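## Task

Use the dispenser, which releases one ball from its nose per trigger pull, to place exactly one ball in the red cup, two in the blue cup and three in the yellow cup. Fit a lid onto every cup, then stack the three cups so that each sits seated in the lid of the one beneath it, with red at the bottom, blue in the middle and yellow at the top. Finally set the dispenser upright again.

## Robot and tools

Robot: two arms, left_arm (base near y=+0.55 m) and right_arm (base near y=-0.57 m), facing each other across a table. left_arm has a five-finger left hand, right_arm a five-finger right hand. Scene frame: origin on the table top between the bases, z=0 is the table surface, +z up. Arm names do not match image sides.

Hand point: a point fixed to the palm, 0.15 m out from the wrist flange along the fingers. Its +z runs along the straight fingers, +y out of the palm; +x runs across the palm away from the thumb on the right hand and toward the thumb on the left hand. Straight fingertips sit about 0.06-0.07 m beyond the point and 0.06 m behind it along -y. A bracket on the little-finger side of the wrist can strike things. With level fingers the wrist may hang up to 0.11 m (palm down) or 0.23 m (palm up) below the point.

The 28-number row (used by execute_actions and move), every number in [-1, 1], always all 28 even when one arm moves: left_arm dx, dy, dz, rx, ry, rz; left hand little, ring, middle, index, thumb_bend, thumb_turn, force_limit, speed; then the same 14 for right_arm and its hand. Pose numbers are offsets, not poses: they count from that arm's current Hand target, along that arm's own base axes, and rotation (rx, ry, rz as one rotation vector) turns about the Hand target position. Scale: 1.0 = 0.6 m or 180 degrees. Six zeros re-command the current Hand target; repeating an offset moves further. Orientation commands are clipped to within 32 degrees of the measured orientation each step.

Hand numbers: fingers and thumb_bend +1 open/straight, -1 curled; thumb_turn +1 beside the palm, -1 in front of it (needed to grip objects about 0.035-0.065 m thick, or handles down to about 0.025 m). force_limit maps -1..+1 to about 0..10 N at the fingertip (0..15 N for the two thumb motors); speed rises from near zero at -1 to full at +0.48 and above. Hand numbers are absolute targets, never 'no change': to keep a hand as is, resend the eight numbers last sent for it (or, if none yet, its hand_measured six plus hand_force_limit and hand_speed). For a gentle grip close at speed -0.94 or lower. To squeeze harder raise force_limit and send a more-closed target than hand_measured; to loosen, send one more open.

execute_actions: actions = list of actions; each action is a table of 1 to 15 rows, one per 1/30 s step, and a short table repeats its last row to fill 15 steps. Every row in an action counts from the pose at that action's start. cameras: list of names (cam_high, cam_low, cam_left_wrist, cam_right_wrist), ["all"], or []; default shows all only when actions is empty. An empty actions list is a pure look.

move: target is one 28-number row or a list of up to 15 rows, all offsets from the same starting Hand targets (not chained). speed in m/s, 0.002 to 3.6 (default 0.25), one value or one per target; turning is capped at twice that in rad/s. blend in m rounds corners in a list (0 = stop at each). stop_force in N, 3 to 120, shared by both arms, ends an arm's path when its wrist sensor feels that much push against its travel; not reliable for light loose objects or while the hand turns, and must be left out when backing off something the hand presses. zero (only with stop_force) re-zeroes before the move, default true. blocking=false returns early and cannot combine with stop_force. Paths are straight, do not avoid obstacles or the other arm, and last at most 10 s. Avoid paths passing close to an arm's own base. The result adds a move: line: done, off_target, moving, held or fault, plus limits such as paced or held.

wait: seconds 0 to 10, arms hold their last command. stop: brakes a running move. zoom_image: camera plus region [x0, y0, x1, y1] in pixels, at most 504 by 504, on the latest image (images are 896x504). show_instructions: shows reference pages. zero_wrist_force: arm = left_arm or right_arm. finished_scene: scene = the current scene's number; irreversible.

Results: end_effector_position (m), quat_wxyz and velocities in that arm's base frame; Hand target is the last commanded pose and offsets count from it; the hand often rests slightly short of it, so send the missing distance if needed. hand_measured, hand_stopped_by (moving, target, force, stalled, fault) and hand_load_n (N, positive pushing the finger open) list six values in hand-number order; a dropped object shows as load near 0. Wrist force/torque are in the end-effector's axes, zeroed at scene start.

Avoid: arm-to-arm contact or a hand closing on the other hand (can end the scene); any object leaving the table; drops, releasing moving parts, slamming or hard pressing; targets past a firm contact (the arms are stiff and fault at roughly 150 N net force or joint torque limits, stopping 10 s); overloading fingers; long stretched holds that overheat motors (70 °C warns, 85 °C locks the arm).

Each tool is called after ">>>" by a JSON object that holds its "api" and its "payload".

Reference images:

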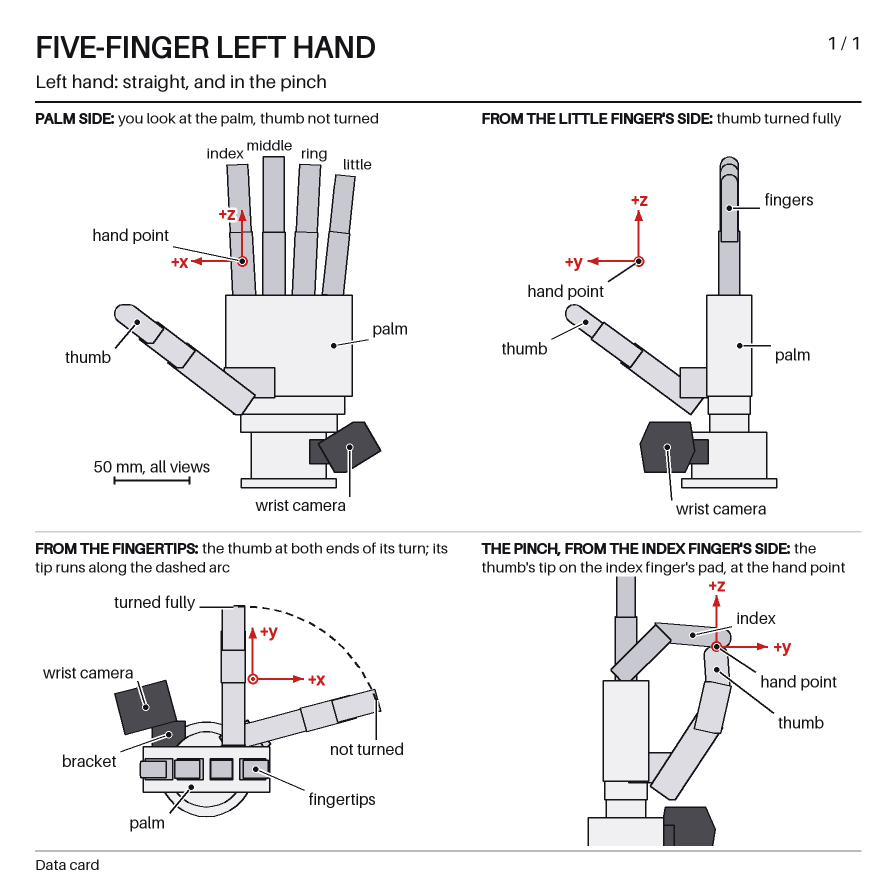

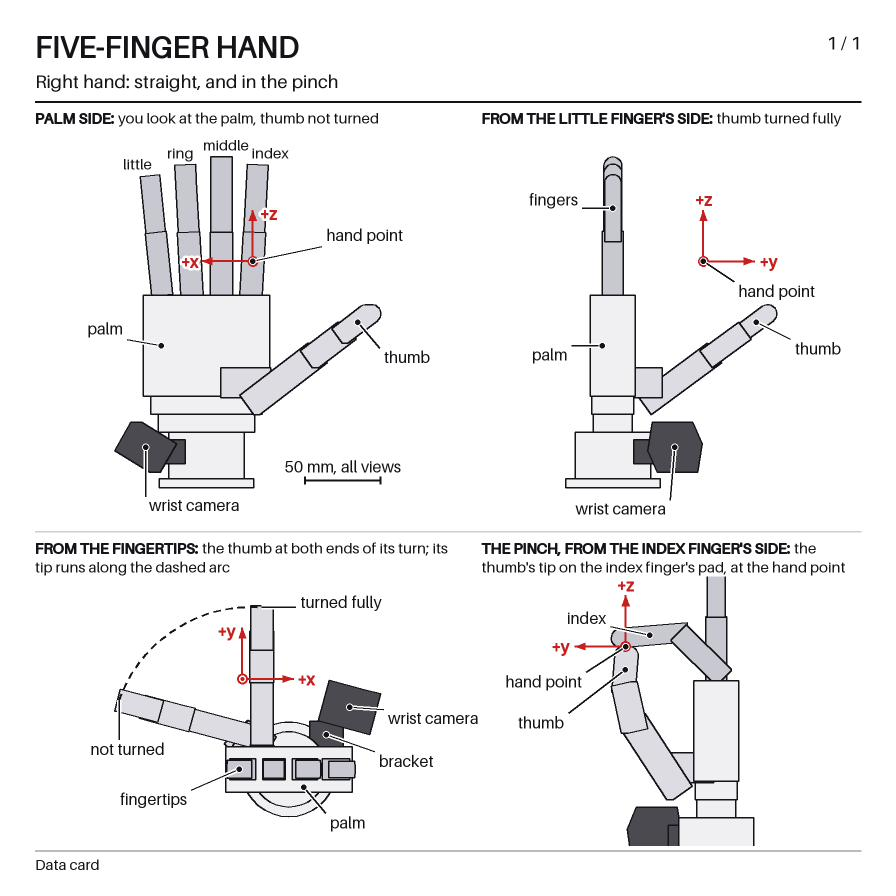

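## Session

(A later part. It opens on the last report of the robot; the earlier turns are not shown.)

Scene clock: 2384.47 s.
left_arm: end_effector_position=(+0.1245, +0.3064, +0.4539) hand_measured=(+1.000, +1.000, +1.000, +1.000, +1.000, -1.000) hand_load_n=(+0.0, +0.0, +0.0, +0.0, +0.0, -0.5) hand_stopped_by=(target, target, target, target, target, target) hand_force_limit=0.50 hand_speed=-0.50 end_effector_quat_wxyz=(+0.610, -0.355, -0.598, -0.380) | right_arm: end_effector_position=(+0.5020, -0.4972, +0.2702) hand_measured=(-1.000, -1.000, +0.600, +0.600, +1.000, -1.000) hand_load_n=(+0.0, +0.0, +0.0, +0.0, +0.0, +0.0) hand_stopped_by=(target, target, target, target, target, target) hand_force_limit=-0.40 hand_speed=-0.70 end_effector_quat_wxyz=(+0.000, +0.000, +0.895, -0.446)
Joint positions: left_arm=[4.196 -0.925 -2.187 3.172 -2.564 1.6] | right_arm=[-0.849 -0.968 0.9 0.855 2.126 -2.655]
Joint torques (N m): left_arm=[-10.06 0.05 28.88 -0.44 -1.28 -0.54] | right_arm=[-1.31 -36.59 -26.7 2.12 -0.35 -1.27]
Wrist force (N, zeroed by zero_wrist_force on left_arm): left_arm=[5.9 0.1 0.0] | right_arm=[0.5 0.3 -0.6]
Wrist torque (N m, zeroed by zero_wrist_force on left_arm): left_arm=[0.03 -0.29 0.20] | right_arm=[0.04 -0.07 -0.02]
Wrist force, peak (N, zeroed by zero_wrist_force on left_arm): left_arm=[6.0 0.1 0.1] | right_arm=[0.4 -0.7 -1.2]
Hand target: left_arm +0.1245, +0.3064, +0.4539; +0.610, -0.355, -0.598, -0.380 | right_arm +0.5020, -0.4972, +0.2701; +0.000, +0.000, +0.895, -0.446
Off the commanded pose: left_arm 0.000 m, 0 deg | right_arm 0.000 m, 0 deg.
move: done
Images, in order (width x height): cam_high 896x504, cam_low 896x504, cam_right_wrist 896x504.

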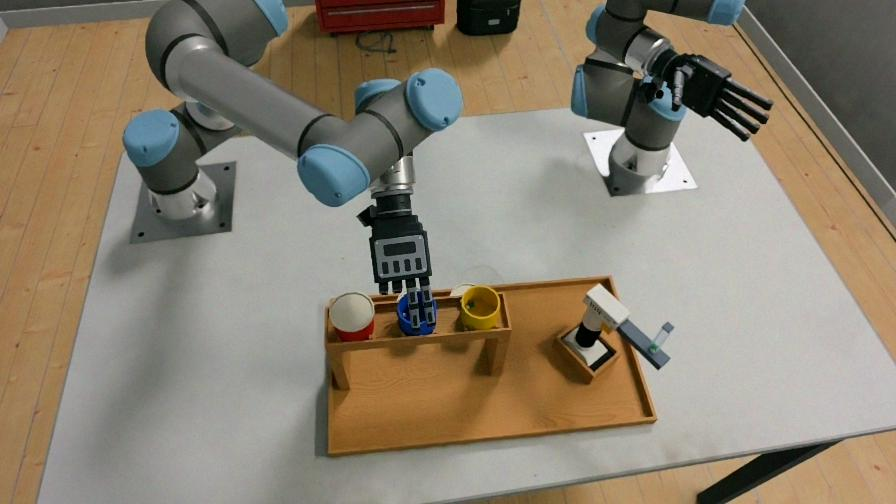

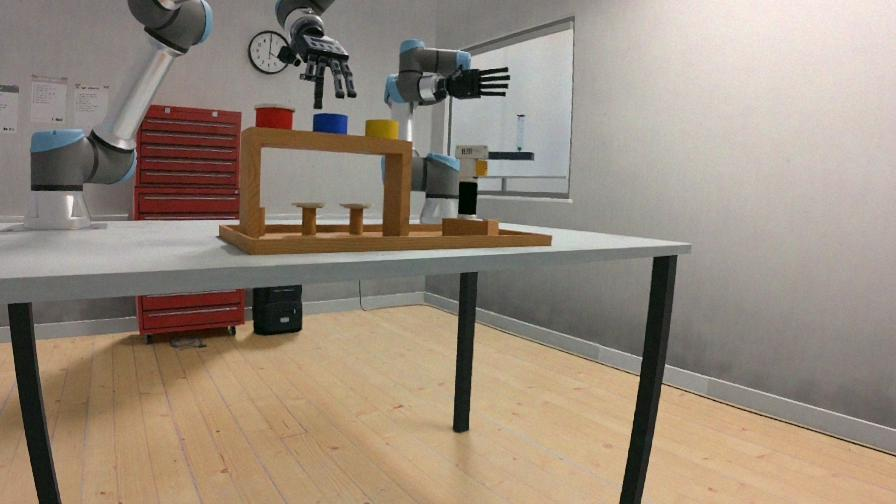

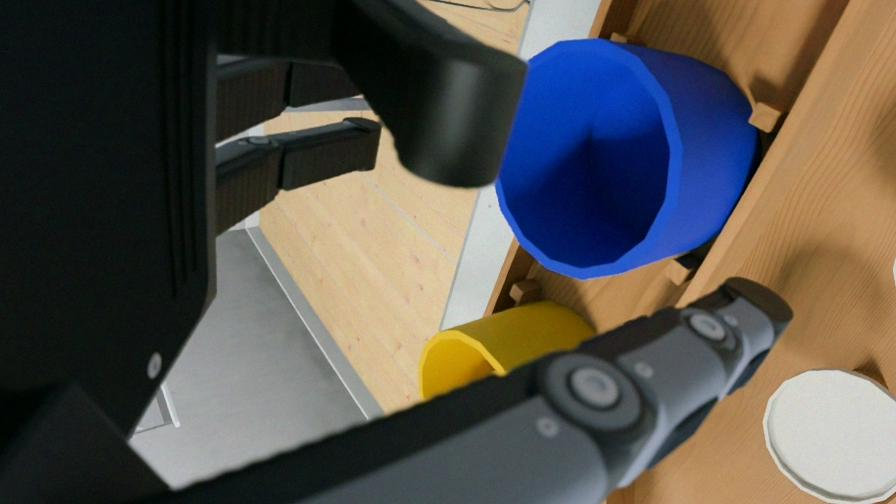

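>>> {"api": "move", "payload": {"target": [[0,0,0,0,0,0,1,1,1,1,1,-1,0.5,-0.5,-0.01,-0.005,0,0,0,0,-1,-1,0.6,0.6,1.0,-1,-0.4,-0.7],[0,0,0,0,0,0,1,1,1,1,1,-1,0.5,-0.5,-0.01,-0.005,-0.071,0,0,0,-1,-1,0.6,0.6,1.0,-1,-0.4,-0.7]], "speed": 0.035, "stop_force": 4, "cameras": ["cam_high","cam_low","cam_right_wrist"]}}

>>> {"api": "zoom_image", "payload": {"camera": "cam_low", "region": [240, 30, 420, 160]}}

>>> {"api": "zoom_image", "payload": {"camera": "cam_high", "region": [330, 240, 490, 350]}}

Scene clock: 2408.70 s.
left_arm: end_effector_position=(+0.1245, +0.3064, +0.4539) hand_measured=(+1.000, +1.000, +1.000, +1.000, +1.000, -1.000) hand_load_n=(+0.0, +0.0, +0.0, +0.0, +0.0, +0.0) hand_stopped_by=(target, target, target, target, target, target) hand_force_limit=0.50 hand_speed=-0.50 end_effector_quat_wxyz=(+0.610, -0.355, -0.598, -0.380) | right_arm: end_effector_position=(+0.4960, -0.5002, +0.2275) hand_measured=(-1.000, -1.000, +0.600, +0.600, +1.000, -1.000) hand_load_n=(+0.5, +0.0, +0.0, +0.0, +0.0, +0.0) hand_stopped_by=(target, target, target, target, target, target) hand_force_limit=-0.40 hand_speed=-0.70 end_effector_quat_wxyz=(+0.000, +0.000, +0.895, -0.446)
Joint positions: left_arm=[4.196 -0.925 -2.187 3.172 -2.564 1.6] | right_arm=[-0.861 -0.979 1.026 0.735 2.118 -2.664]
Joint torques (N m): left_arm=[-9.39 -0.84 28.29 -0.32 -1.26 -0.56] | right_arm=[8.29 -49.54 -25.86 2.35 -0.36 -1.74]
Wrist force (N, zeroed by zero_wrist_force on left_arm): left_arm=[5.8 0.0 0.0] | right_arm=[0.5 0.5 -0.6]
Wrist torque (N m, zeroed by zero_wrist_force on left_arm): left_arm=[0.02 -0.28 0.20] | right_arm=[0.07 -0.06 -0.06]
Wrist force, peak (N, zeroed by zero_wrist_force on left_arm): left_arm=[6.0 -0.2 -0.1] | right_arm=[0.5 0.5 -0.9]
Hand target: left_arm +0.1245, +0.3064, +0.4539; +0.610, -0.355, -0.598, -0.380 | right_arm +0.4960, -0.5002, +0.2275; +0.000, +0.000, +0.895, -0.446
Off the commanded pose: left_arm 0.000 m, 0 deg | right_arm 0.000 m, 0 deg.
move: done
Images, in order (width x height): cam_high 896x504, cam_low 896x504, cam_right_wrist 896x504.

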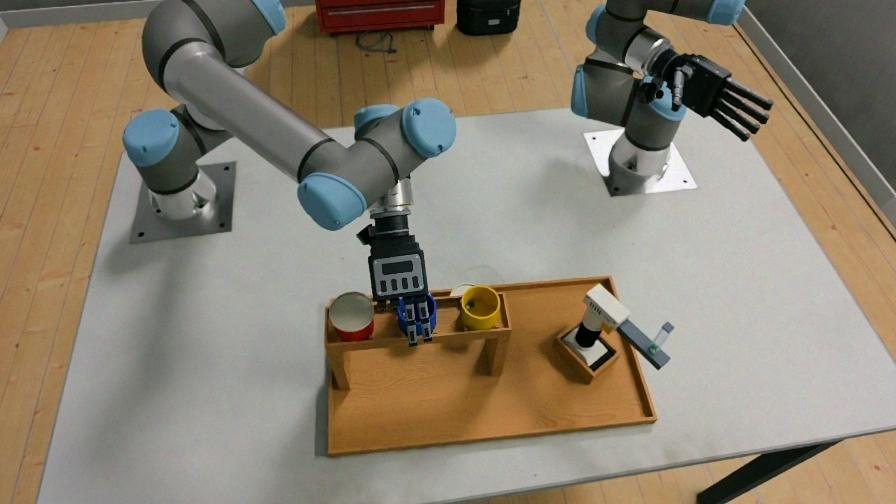

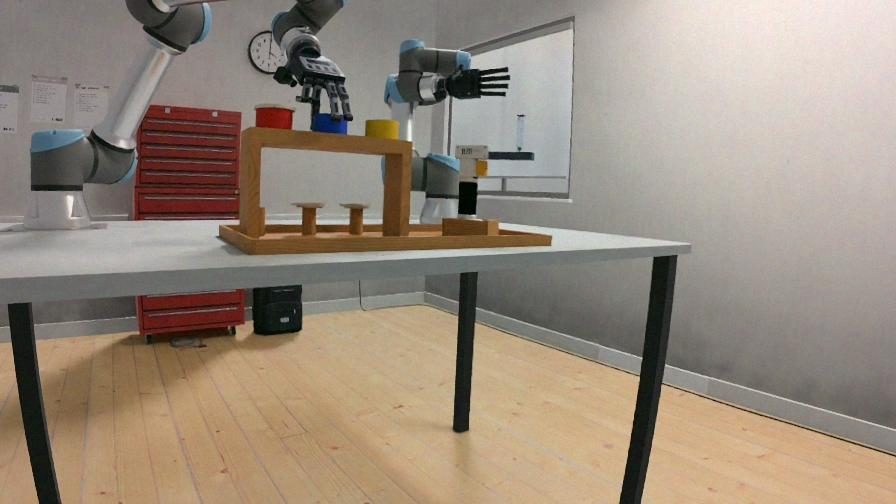

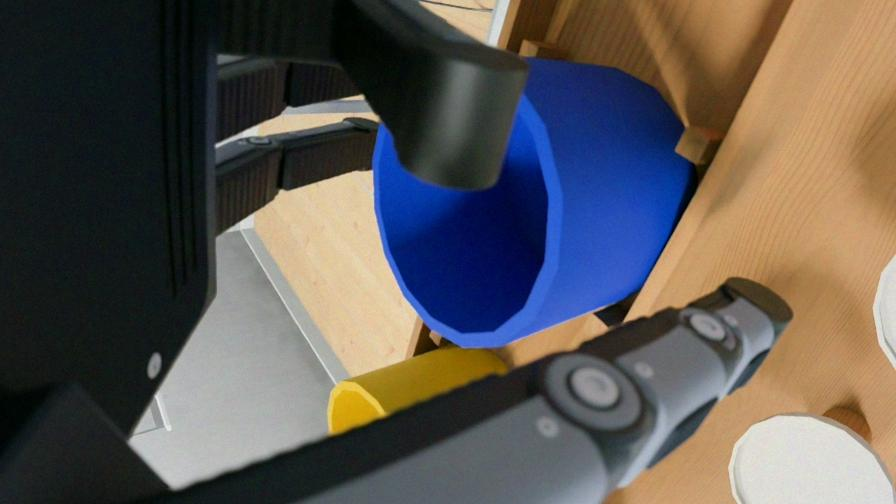

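Scaled by 2.800 from the camera's 896x504 image, which has a finer 1280x720 frame.

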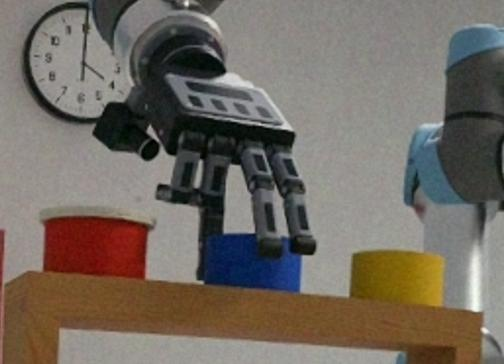

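Scaled by 3.150 from the camera's 896x504 image, which has a finer 1280x720 frame.

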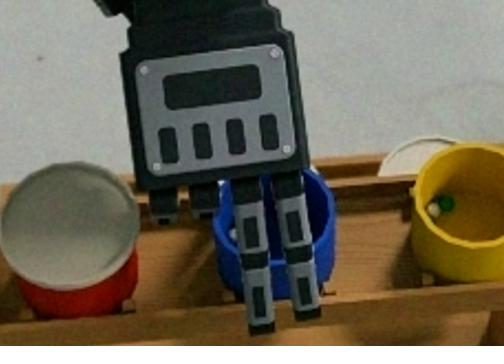

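>>> {"api": "execute_actions", "payload": {"actions": [[[0,0,0,0,0,0,1,1,1,1,1,-1,0.5,-0.5,0,0,0,0,0,0,-1,-1,0.6,0.6,0.68,-1,-0.4,-0.85]],[[0,0,0,0,0,0,1,1,1,1,1,-1,0.5,-0.5,0,0,0,0,0,0,-1,-1,0.6,0.6,0.68,-1,-0.4,-0.85]],[[0,0,0,0,0,0,1,1,1,1,1,-1,0.5,-0.5,0,0,0,0,0,0,-1,-1,0.6,0.6,0.68,-1,-0.4,-0.85]],[[0,0,0,0,0,0,1,1,1,1,1,-1,0.5,-0.5,0,0,0,0,0,0,-1,-1,0.1,0.1,0.68,-1,-0.4,-0.9]],[[0,0,0,0,0,0,1,1,1,1,1,-1,0.5,-0.5,0,0,0,0,0,0,-1,-1,0.1,0.1,0.68,-1,-0.4,-0.9]],[[0,0,0,0,0,0,1,1,1,1,1,-1,0.5,-0.5,0,0,0,0,0,0,-1,-1,0.1,0.1,0.68,-1,-0.4,-0.9]]], "cameras": ["cam_high","cam_right_wrist"]}}

>>> {"api": "zoom_image", "payload": {"camera": "cam_high", "region": [330, 240, 490, 350]}}

Scene clock: 2422.43 s.
left_arm: end_effector_position=(+0.1245, +0.3064, +0.4539) hand_measured=(+1.000, +1.000, +1.000, +1.000, +1.000, -1.000) hand_load_n=(+0.0, +0.0, +0.0, +0.0, +0.0, -0.5) hand_stopped_by=(target, target, target, target, target, target) hand_force_limit=0.50 hand_speed=-0.50 end_effector_quat_wxyz=(+0.610, -0.355, -0.598, -0.380) | right_arm: end_effector_position=(+0.4960, -0.5002, +0.2275) hand_measured=(-1.000, -1.000, +0.332, +0.342, +0.680, -1.000) hand_load_n=(+0.0, +0.0, +4.0, +4.5, +0.0, +0.0) hand_stopped_by=(target, target, force, force, target, target) hand_force_limit=-0.40 hand_speed=-0.90 end_effector_quat_wxyz=(+0.000, +0.000, +0.895, -0.446)
Joint positions: left_arm=[4.196 -0.925 -2.187 3.172 -2.564 1.6] | right_arm=[-0.861 -0.979 1.026 0.735 2.118 -2.664]
Joint torques (N m): left_arm=[-10.35 -1.01 28.82 -0.49 -1.32 -0.36] | right_arm=[-3.5 -46.94 -14.31 2.21 -0.14 -1.64]
Wrist force (N, zeroed by zero_wrist_force on left_arm): left_arm=[5.6 0.1 -0.1] | right_arm=[1.1 -8.7 3.1]
Wrist torque (N m, zeroed by zero_wrist_force on left_arm): left_arm=[0.02 -0.26 0.19] | right_arm=[-0.05 -0.09 -0.16]
Wrist force, peak (N, zeroed by zero_wrist_force on left_arm): left_arm=[6.0 -0.1 0.0] | right_arm=[1.3 -9.6 3.5]
Hand target: left_arm +0.1245, +0.3064, +0.4539; +0.610, -0.355, -0.598, -0.380 | right_arm +0.4960, -0.5002, +0.2275; +0.000, +0.000, +0.895, -0.446
Off the commanded pose: left_arm 0.000 m, 0 deg | right_arm 0.000 m, 0 deg.
Images, in order (width x height): cam_high 896x504, cam_right_wrist 896x504.

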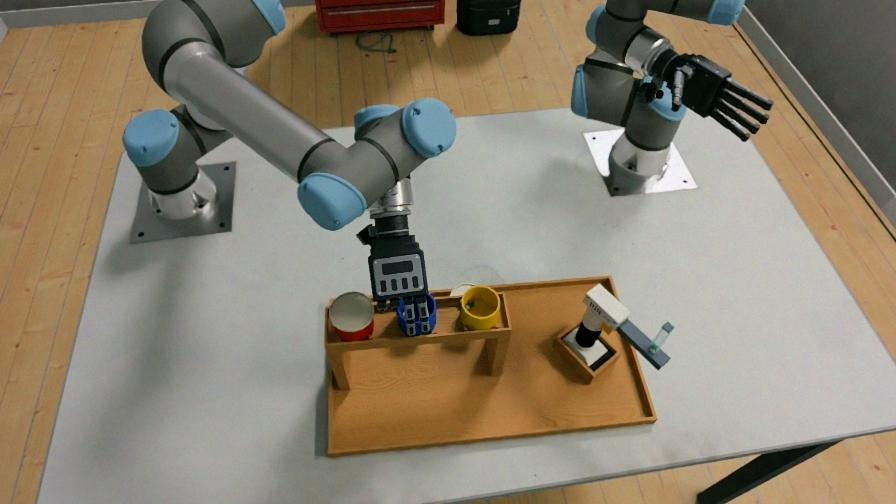

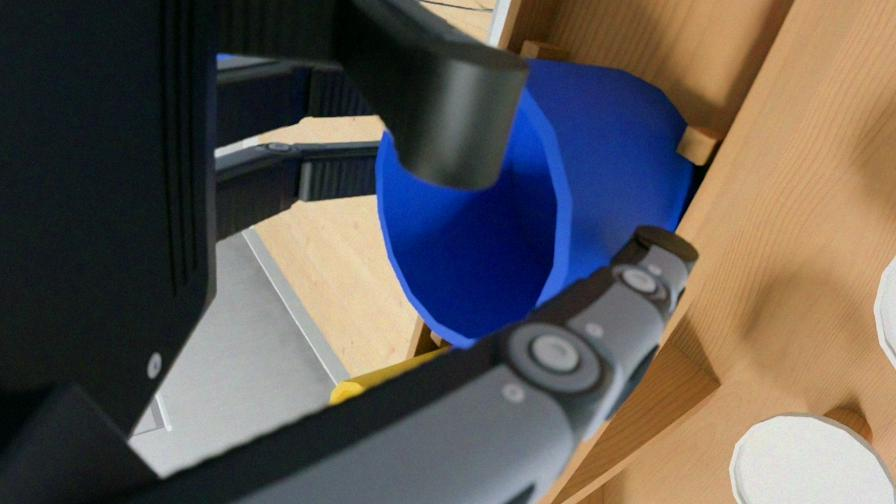

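Scaled by 3.150 from the camera's 896x504 image, which has a finer 1280x720 frame.

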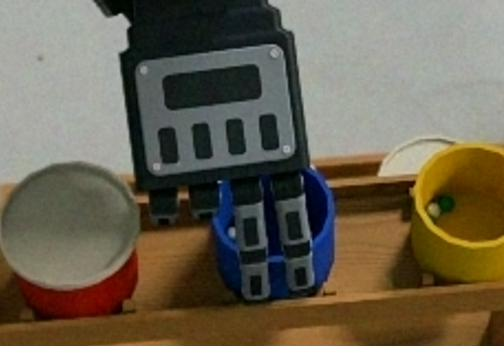

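>>> {"api": "move", "payload": {"target": [0,0,0,0,0,0,1,1,1,1,1,-1,0.5,-0.5,0,0,0,0,0,0,-1,-1,0.1,0.1,0.4,-1,-0.3,-0.92]}}

>>> {"api": "wait", "payload": {"seconds": 1, "cameras": ["cam_high", "cam_low"]}}

Scene clock: 2466.80 s.
left_arm: end_effector_position=(+0.1245, +0.3064, +0.4539) hand_measured=(+1.000, +1.000, +1.000, +1.000, +1.000, -1.000) hand_load_n=(+0.0, +0.0, +0.0, +0.0, +0.0, -0.5) hand_stopped_by=(target, target, target, target, target, target) hand_force_limit=0.50 hand_speed=-0.50 end_effector_quat_wxyz=(+0.610, -0.355, -0.598, -0.380) | right_arm: end_effector_position=(+0.4960, -0.5002, +0.2275) hand_measured=(-1.000, -1.000, +0.332, +0.342, +0.622, -1.000) hand_load_n=(+0.0, +0.0, +4.5, +5.0, +5.0, +0.0) hand_stopped_by=(target, target, force, force, force, target) hand_force_limit=-0.30 hand_speed=-0.92 end_effector_quat_wxyz=(+0.000, +0.000, +0.895, -0.446)
Joint positions: left_arm=[4.196 -0.925 -2.187 3.172 -2.564 1.6] | right_arm=[-0.861 -0.979 1.026 0.735 2.118 -2.664]
Joint torques (N m): left_arm=[-10.44 -0.92 28.83 -0.41 -1.34 -0.27] | right_arm=[5.41 -38.14 -8.34 2.35 -0.16 -1.69]
Wrist force (N, zeroed by zero_wrist_force on left_arm): left_arm=[5.7 -0.1 -0.1] | right_arm=[0.9 -5.1 2.8]
Wrist torque (N m, zeroed by zero_wrist_force on left_arm): left_arm=[0.00 -0.26 0.20] | right_arm=[0.03 -0.09 -0.12]
Wrist force, peak (N, zeroed by zero_wrist_force on left_arm): left_arm=[6.0 -0.1 -0.2] | right_arm=[1.0 -9.1 3.2]
Hand target: left_arm +0.1245, +0.3064, +0.4539; +0.610, -0.355, -0.598, -0.380 | right_arm +0.4960, -0.5002, +0.2275; +0.000, +0.000, +0.895, -0.446
Off the commanded pose: left_arm 0.000 m, 0 deg | right_arm 0.000 m, 0 deg.
move: done

Scene clock: 2467.80 s.
left_arm: end_effector_position=(+0.1245, +0.3064, +0.4539) hand_measured=(+1.000, +1.000, +1.000, +1.000, +1.000, -1.000) hand_load_n=(+0.0, +0.0, +0.0, +0.0, +0.0, +0.0) hand_stopped_by=(target, target, target, target, target, target) hand_force_limit=0.50 hand_speed=-0.50 end_effector_quat_wxyz=(+0.610, -0.355, -0.598, -0.380) | right_arm: end_effector_position=(+0.4960, -0.5002, +0.2275) hand_measured=(-1.000, -1.000, +0.332, +0.342, +0.622, -1.000) hand_load_n=(+0.0, +0.0, +4.5, +5.0, +5.5, +0.5) hand_stopped_by=(target, target, force, force, force, target) hand_force_limit=-0.30 hand_speed=-0.92 end_effector_quat_wxyz=(+0.000, +0.000, +0.895, -0.446)
Joint positions: left_arm=[4.196 -0.925 -2.187 3.172 -2.564 1.6] | right_arm=[-0.861 -0.979 1.026 0.735 2.118 -2.664]
Joint torques (N m): left_arm=[-10.04 -0.82 28.31 -0.3 -1.19 -0.28] | right_arm=[9.95 -37.73 -8.13 2.08 -0.25 -1.61]
Wrist force (N, zeroed by zero_wrist_force on left_arm): left_arm=[5.6 -0.1 -0.2] | right_arm=[0.8 -5.0 2.7]
Wrist torque (N m, zeroed by zero_wrist_force on left_arm): left_arm=[0.00 -0.25 0.19] | right_arm=[0.05 -0.08 -0.12]
Wrist force, peak (N, zeroed by zero_wrist_force on left_arm): left_arm=[5.9 -0.1 0.0] | right_arm=[0.9 -5.2 2.8]
Hand target: left_arm +0.1245, +0.3064, +0.4539; +0.610, -0.355, -0.598, -0.380 | right_arm +0.4960, -0.5002, +0.2275; +0.000, +0.000, +0.895, -0.446
Off the commanded pose: left_arm 0.000 m, 0 deg | right_arm 0.000 m, 0 deg.
wait: 1.00 s; at rest by 0.17 s
Images, in order (width x height): cam_high 896x504, cam_low 896x504.

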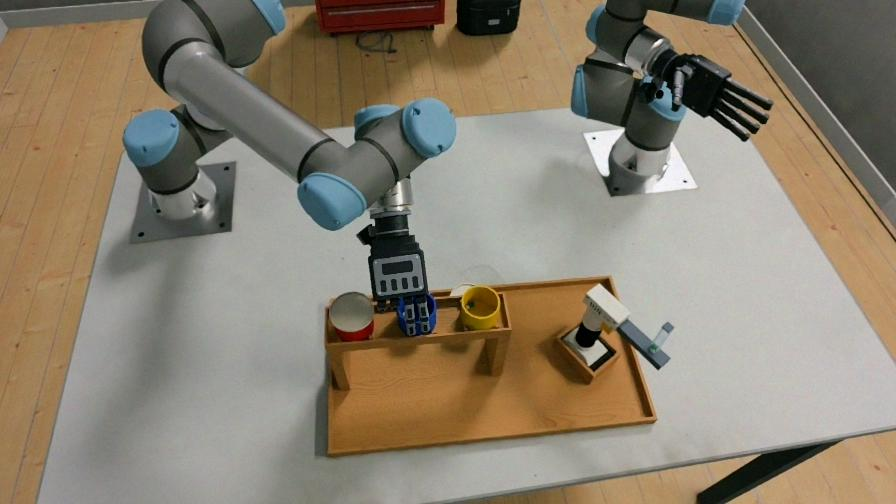

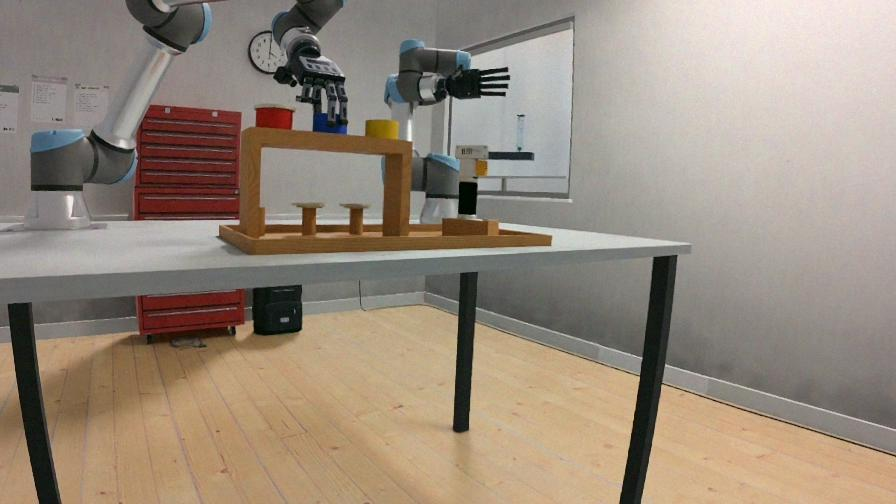

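>>> {"api": "move", "payload": {"target": [[0,0,0,0,0,0,1,1,1,1,1,-1,0.5,-0.5,0,0,0.05,0,0,0,-1,-1,0.1,0.1,0.4,-1,-0.3,-0.92],[0,0,0,0,0,0,1,1,1,1,1,-1,0.5,-0.5,0,0,0.17,0,0,0,-1,-1,0.1,0.1,0.4,-1,-0.3,-0.92]], "speed": [0.02,0.1], "blend": [0.01,0], "cameras": ["cam_high", "cam_low"]}}

Scene clock: 2479.07 s.
left_arm: end_effector_position=(+0.1245, +0.3064, +0.4539) hand_measured=(+1.000, +1.000, +1.000, +1.000, +1.000, -1.000) hand_load_n=(+0.0, +0.0, +0.0, +0.0, +0.0, +0.0) hand_stopped_by=(target, target, target, target, target, target) hand_force_limit=0.50 hand_speed=-0.50 end_effector_quat_wxyz=(+0.610, -0.355, -0.598, -0.380) | right_arm: end_effector_position=(+0.4960, -0.5002, +0.3294) hand_measured=(-1.000, -1.000, +0.332, +0.342, +0.622, -1.000) hand_load_n=(+0.0, +0.0, +2.0, +2.5, +6.0, +0.0) hand_stopped_by=(target, target, force, force, force, target) hand_force_limit=-0.30 hand_speed=-0.92 end_effector_quat_wxyz=(+0.000, +0.000, +0.895, -0.446)
Joint positions: left_arm=[4.196 -0.925 -2.187 3.172 -2.564 1.6] | right_arm=[-0.861 -0.95 0.717 1.015 2.118 -2.664]
Joint torques (N m): left_arm=[-9.52 -1.32 28.42 -0.34 -1.29 -0.22] | right_arm=[-0.64 -53.98 -17.45 0.56 1.97 2.16]
Wrist force (N, zeroed by zero_wrist_force on left_arm): left_arm=[5.5 -0.1 -0.1] | right_arm=[0.5 0.8 -0.3]
Wrist torque (N m, zeroed by zero_wrist_force on left_arm): left_arm=[-0.01 -0.23 0.19] | right_arm=[0.05 -0.08 -0.07]
Wrist force, peak (N, zeroed by zero_wrist_force on left_arm): left_arm=[6.1 0.0 -0.2] | right_arm=[0.8 -5.5 2.9]
Hand target: left_arm +0.1245, +0.3064, +0.4539; +0.610, -0.355, -0.598, -0.380 | right_arm +0.4960, -0.5002, +0.3295; +0.000, +0.000, +0.895, -0.446
Off the commanded pose: left_arm 0.000 m, 0 deg | right_arm 0.000 m, 0 deg.
move: done
Images, in order (width x height): cam_high 896x504, cam_low 896x504.

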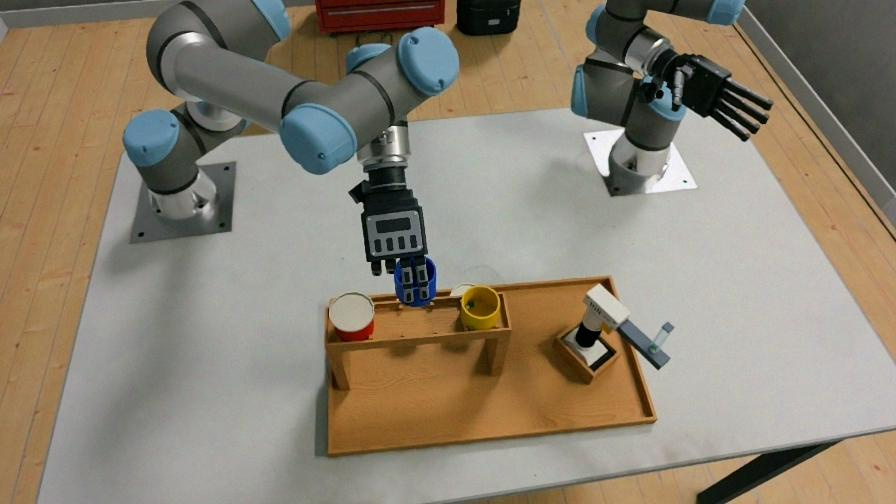

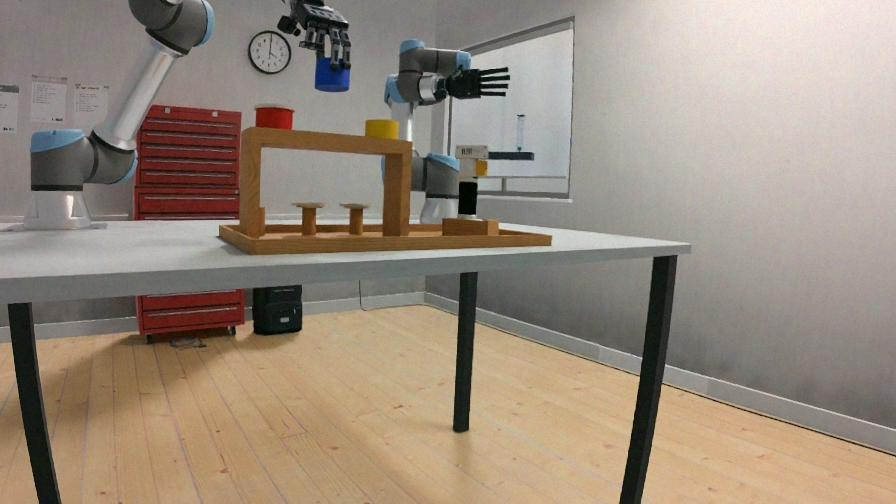

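>>> {"api": "zoom_image", "payload": {"camera": "cam_high", "region": [300, 240, 460, 360]}}

>>> {"api": "zoom_image", "payload": {"camera": "cam_low", "region": [230, 20, 390, 160]}}

Scaled by 3.150 from the camera's 896x504 image, which has a finer 1280x720 frame.

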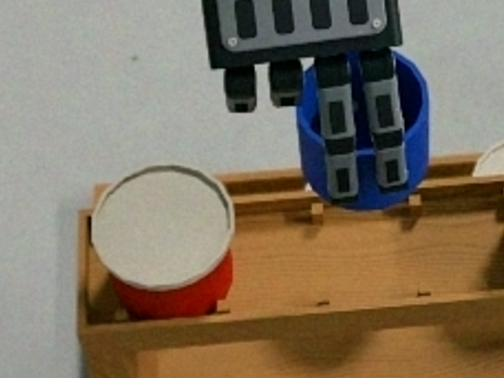

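Scaled by 3.150 from the camera's 896x504 image, which has a finer 1280x720 frame.

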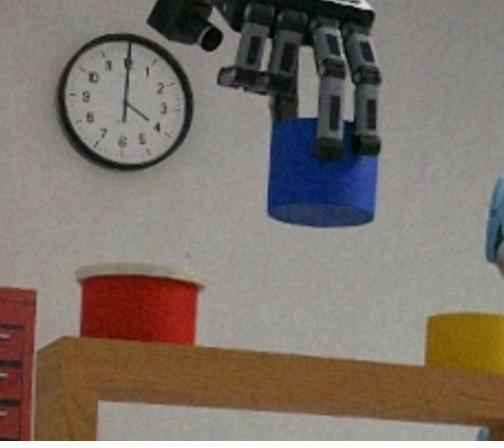

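>>> {"api": "zoom_image", "payload": {"camera": "cam_high", "region": [322, 284, 382, 344]}}

>>> {"api": "zoom_image", "payload": {"camera": "cam_high", "region": [385, 252, 445, 312]}}

Scaled by 8.400 from the camera's 896x504 image, which has a finer 1280x720 frame.

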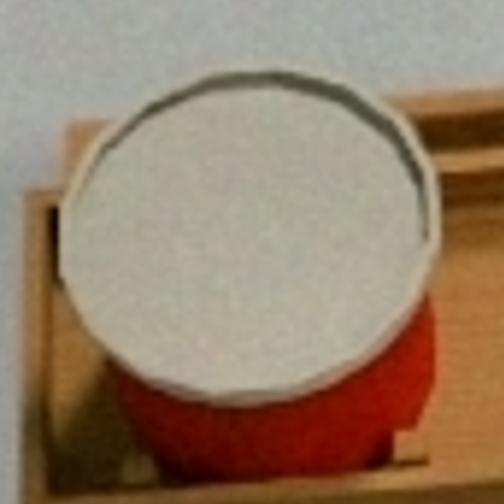

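Scaled by 8.400 from the camera's 896x504 image, which has a finer 1280x720 frame.

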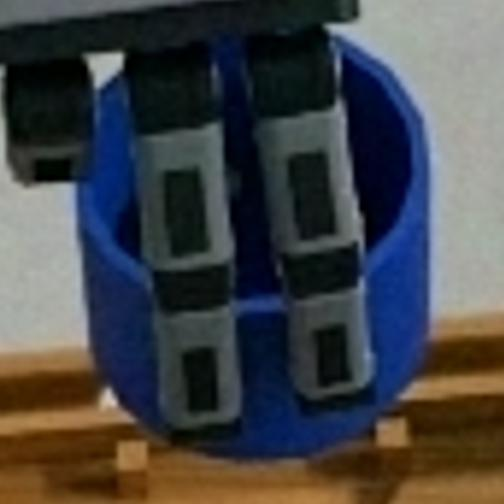

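>>> {"api": "move", "payload": {"target": [[0,0,0,0,0,0,1,1,1,1,1,-1,0.5,-0.5,-0.1763,0.0062,0,0,0,0,-1,-1,0.1,0.1,0.4,-1,-0.3,-0.92],[0,0,0,0,0,0,1,1,1,1,1,-1,0.5,-0.5,-0.1763,0.0062,-0.049,0,0,0,-1,-1,0.1,0.1,0.4,-1,-0.3,-0.92]], "speed": [0.1,0.06], "blend": [0.01,0], "cameras": ["cam_high", "cam_low"]}}

>>> {"api": "zoom_image", "payload": {"camera": "cam_high", "region": [320, 260, 400, 340]}}

>>> {"api": "zoom_image", "payload": {"camera": "cam_low", "region": [230, 50, 330, 150]}}

Scene clock: 2514.37 s.
left_arm: end_effector_position=(+0.1245, +0.3064, +0.4539) hand_measured=(+1.000, +1.000, +1.000, +1.000, +1.000, -1.000) hand_load_n=(+0.0, +0.0, +0.0, +0.0, +0.0, +0.0) hand_stopped_by=(target, target, target, target, target, target) hand_force_limit=0.50 hand_speed=-0.50 end_effector_quat_wxyz=(+0.610, -0.355, -0.598, -0.380) | right_arm: end_effector_position=(+0.3902, -0.4965, +0.3001) hand_measured=(-1.000, -1.000, +0.332, +0.342, +0.622, -1.000) hand_load_n=(+0.0, +0.0, +2.0, +2.5, +6.5, +0.0) hand_stopped_by=(target, target, force, force, force, target) hand_force_limit=-0.30 hand_speed=-0.92 end_effector_quat_wxyz=(+0.000, +0.000, +0.895, -0.446)
Joint positions: left_arm=[4.196 -0.925 -2.187 3.172 -2.564 1.6] | right_arm=[-1.023 -1.222 1.192 0.753 1.999 -2.789]
Joint torques (N m): left_arm=[-9.93 -0.83 29.32 -0.2 -1.26 -0.05] | right_arm=[11.4 -41.8 -28.11 1.98 0.67 0.25]
Wrist force (N, zeroed by zero_wrist_force on left_arm): left_arm=[5.7 0.0 -0.1] | right_arm=[0.3 0.5 -1.0]
Wrist torque (N m, zeroed by zero_wrist_force on left_arm): left_arm=[0.01 -0.26 0.19] | right_arm=[0.04 -0.01 -0.13]
Wrist force, peak (N, zeroed by zero_wrist_force on left_arm): left_arm=[6.0 0.2 0.2] | right_arm=[0.3 1.3 -0.3]
Hand target: left_arm +0.1245, +0.3064, +0.4539; +0.610, -0.355, -0.598, -0.380 | right_arm +0.3903, -0.4965, +0.3001; +0.000, +0.000, +0.895, -0.446
Off the commanded pose: left_arm 0.000 m, 0 deg | right_arm 0.000 m, 0 deg.
move: done
Images, in order (width x height): cam_high 896x504, cam_low 896x504.

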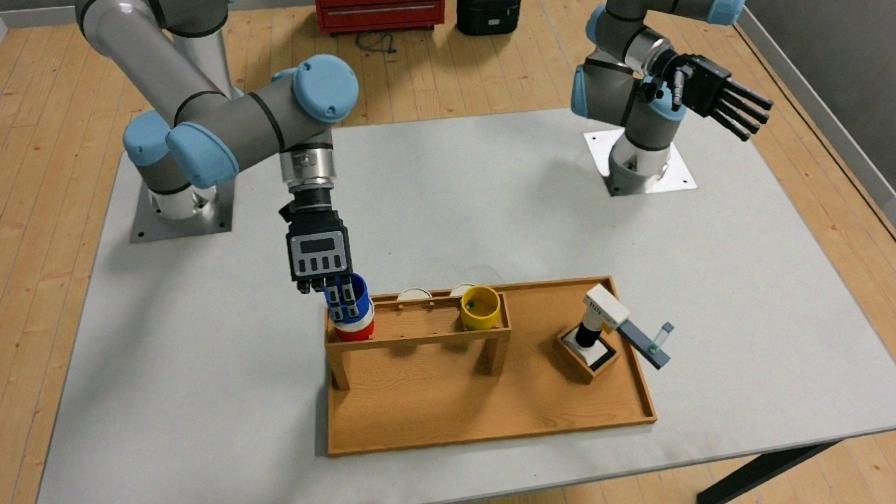

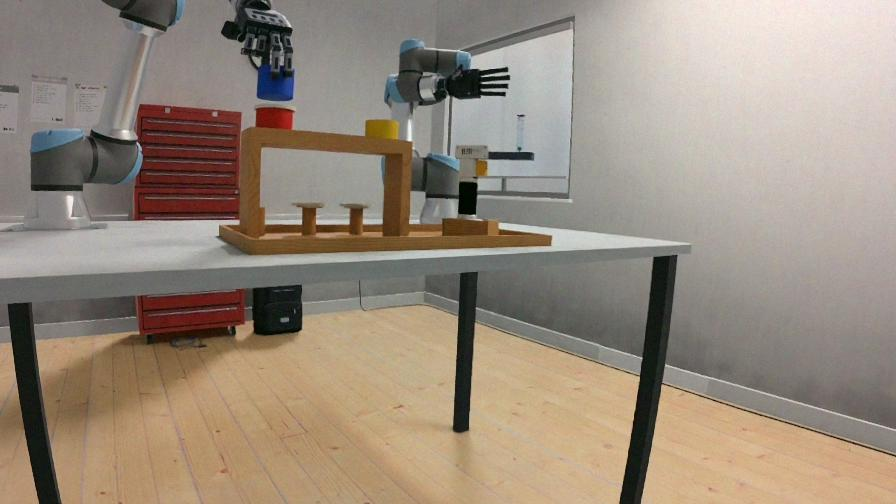

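Scaled by 6.300 from the camera's 896x504 image, which has a finer 1280x720 frame.

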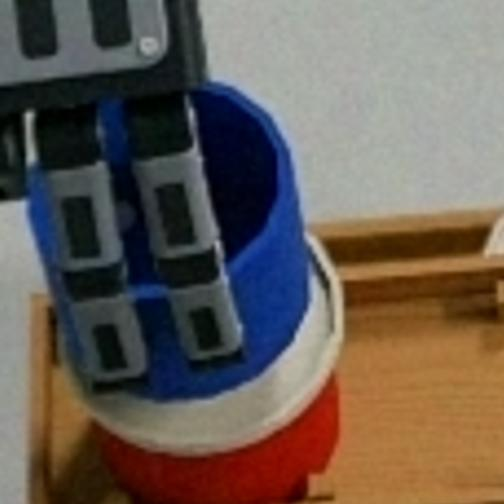

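Scaled by 5.040 from the camera's 896x504 image, which has a finer 1280x720 frame.

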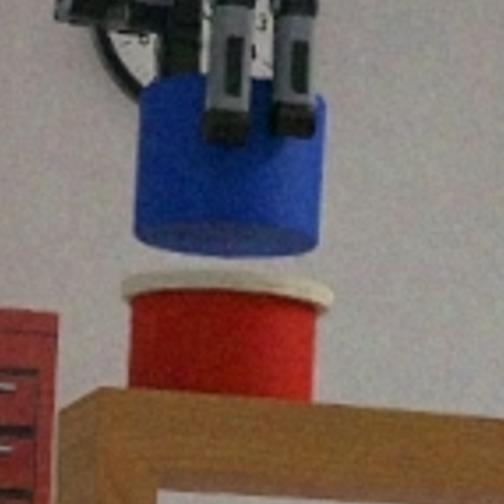

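>>> {"api": "move", "payload": {"target": [0,0,0,0,0,0,1,1,1,1,1,-1,0.5,-0.5,0.0025,0.0008,-0.013,0,0,0,-1,-1,0.1,0.1,0.4,-1,-0.3,-0.92], "speed": 0.04, "cameras": ["cam_high", "cam_low"]}}

>>> {"api": "zoom_image", "payload": {"camera": "cam_high", "region": [320, 260, 400, 340]}}

>>> {"api": "zoom_image", "payload": {"camera": "cam_low", "region": [230, 50, 330, 150]}}

Scene clock: 2549.90 s.
left_arm: end_effector_position=(+0.1245, +0.3064, +0.4539) hand_measured=(+1.000, +1.000, +1.000, +1.000, +1.000, -1.000) hand_load_n=(+0.0, +0.0, +0.0, +0.0, +0.0, +0.0) hand_stopped_by=(target, target, target, target, target, target) hand_force_limit=0.50 hand_speed=-0.50 end_effector_quat_wxyz=(+0.610, -0.355, -0.598, -0.380) | right_arm: end_effector_position=(+0.3918, -0.4960, +0.2922) hand_measured=(-1.000, -1.000, +0.332, +0.342, +0.622, -1.000) hand_load_n=(+0.0, +0.0, +2.0, +2.5, +6.0, +0.0) hand_stopped_by=(target, target, force, force, force, target) hand_force_limit=-0.30 hand_speed=-0.92 end_effector_quat_wxyz=(+0.000, +0.000, +0.895, -0.446)
Joint positions: left_arm=[4.196 -0.925 -2.187 3.172 -2.564 1.6] | right_arm=[-1.02 -1.22 1.21 0.734 2.002 -2.787]
Joint torques (N m): left_arm=[-9.78 -1.38 28.58 -0.11 -1.33 -0.02] | right_arm=[6.6 -32.06 -25.41 1.94 1.17 1.32]
Wrist force (N, zeroed by zero_wrist_force on left_arm): left_arm=[5.7 -0.1 -0.1] | right_arm=[0.3 0.6 -0.9]
Wrist torque (N m, zeroed by zero_wrist_force on left_arm): left_arm=[-0.01 -0.27 0.20] | right_arm=[0.03 -0.02 -0.20]
Wrist force, peak (N, zeroed by zero_wrist_force on left_arm): left_arm=[6.0 0.0 0.0] | right_arm=[0.5 0.9 -1.0]
Hand target: left_arm +0.1245, +0.3064, +0.4539; +0.610, -0.355, -0.598, -0.380 | right_arm +0.3918, -0.4960, +0.2923; +0.000, +0.000, +0.895, -0.446
Off the commanded pose: left_arm 0.000 m, 0 deg | right_arm 0.000 m, 0 deg.
move: done
Images, in order (width x height): cam_high 896x504, cam_low 896x504.

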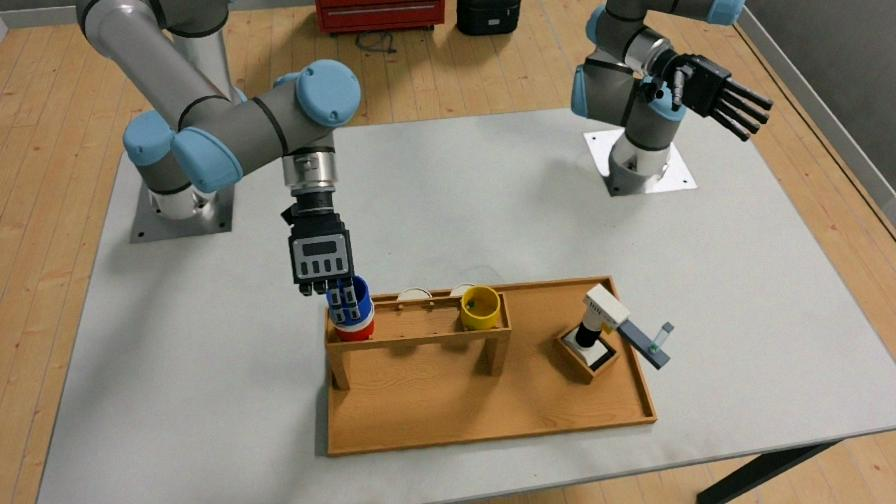

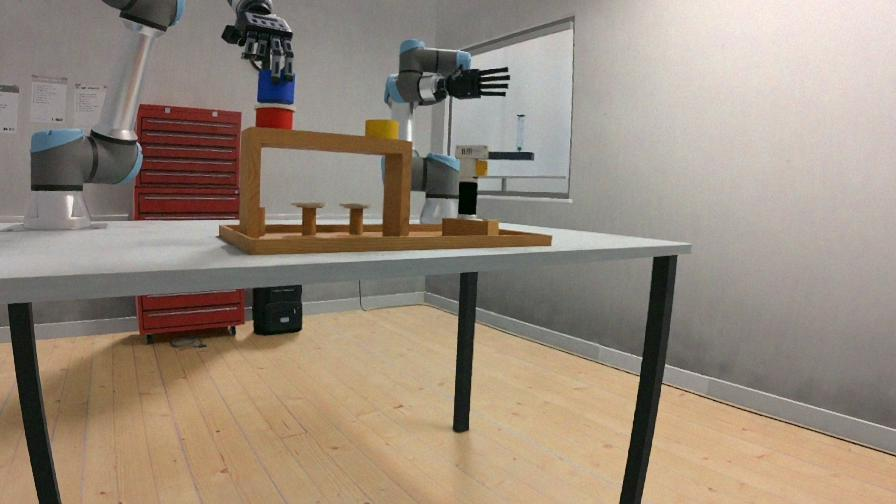

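Scaled by 6.300 from the camera's 896x504 image, which has a finer 1280x720 frame.

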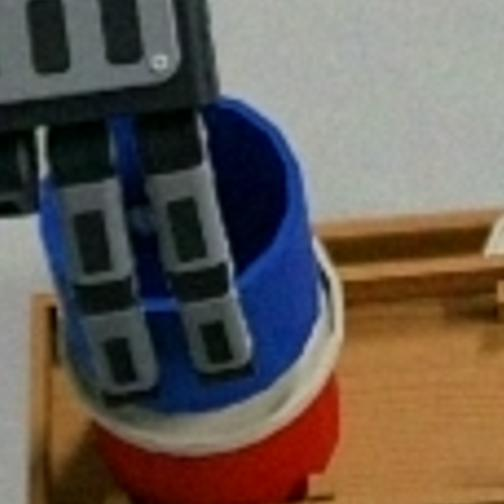

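Scaled by 5.040 from the camera's 896x504 image, which has a finer 1280x720 frame.

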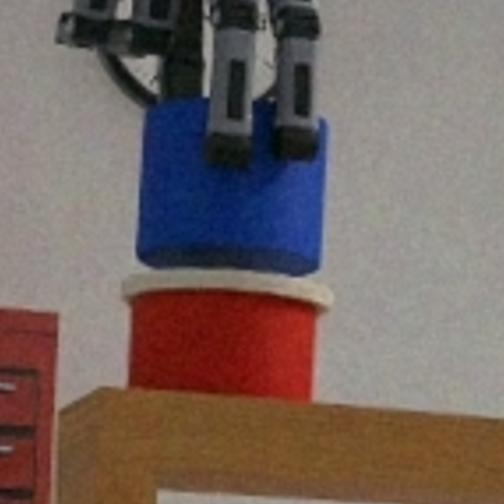

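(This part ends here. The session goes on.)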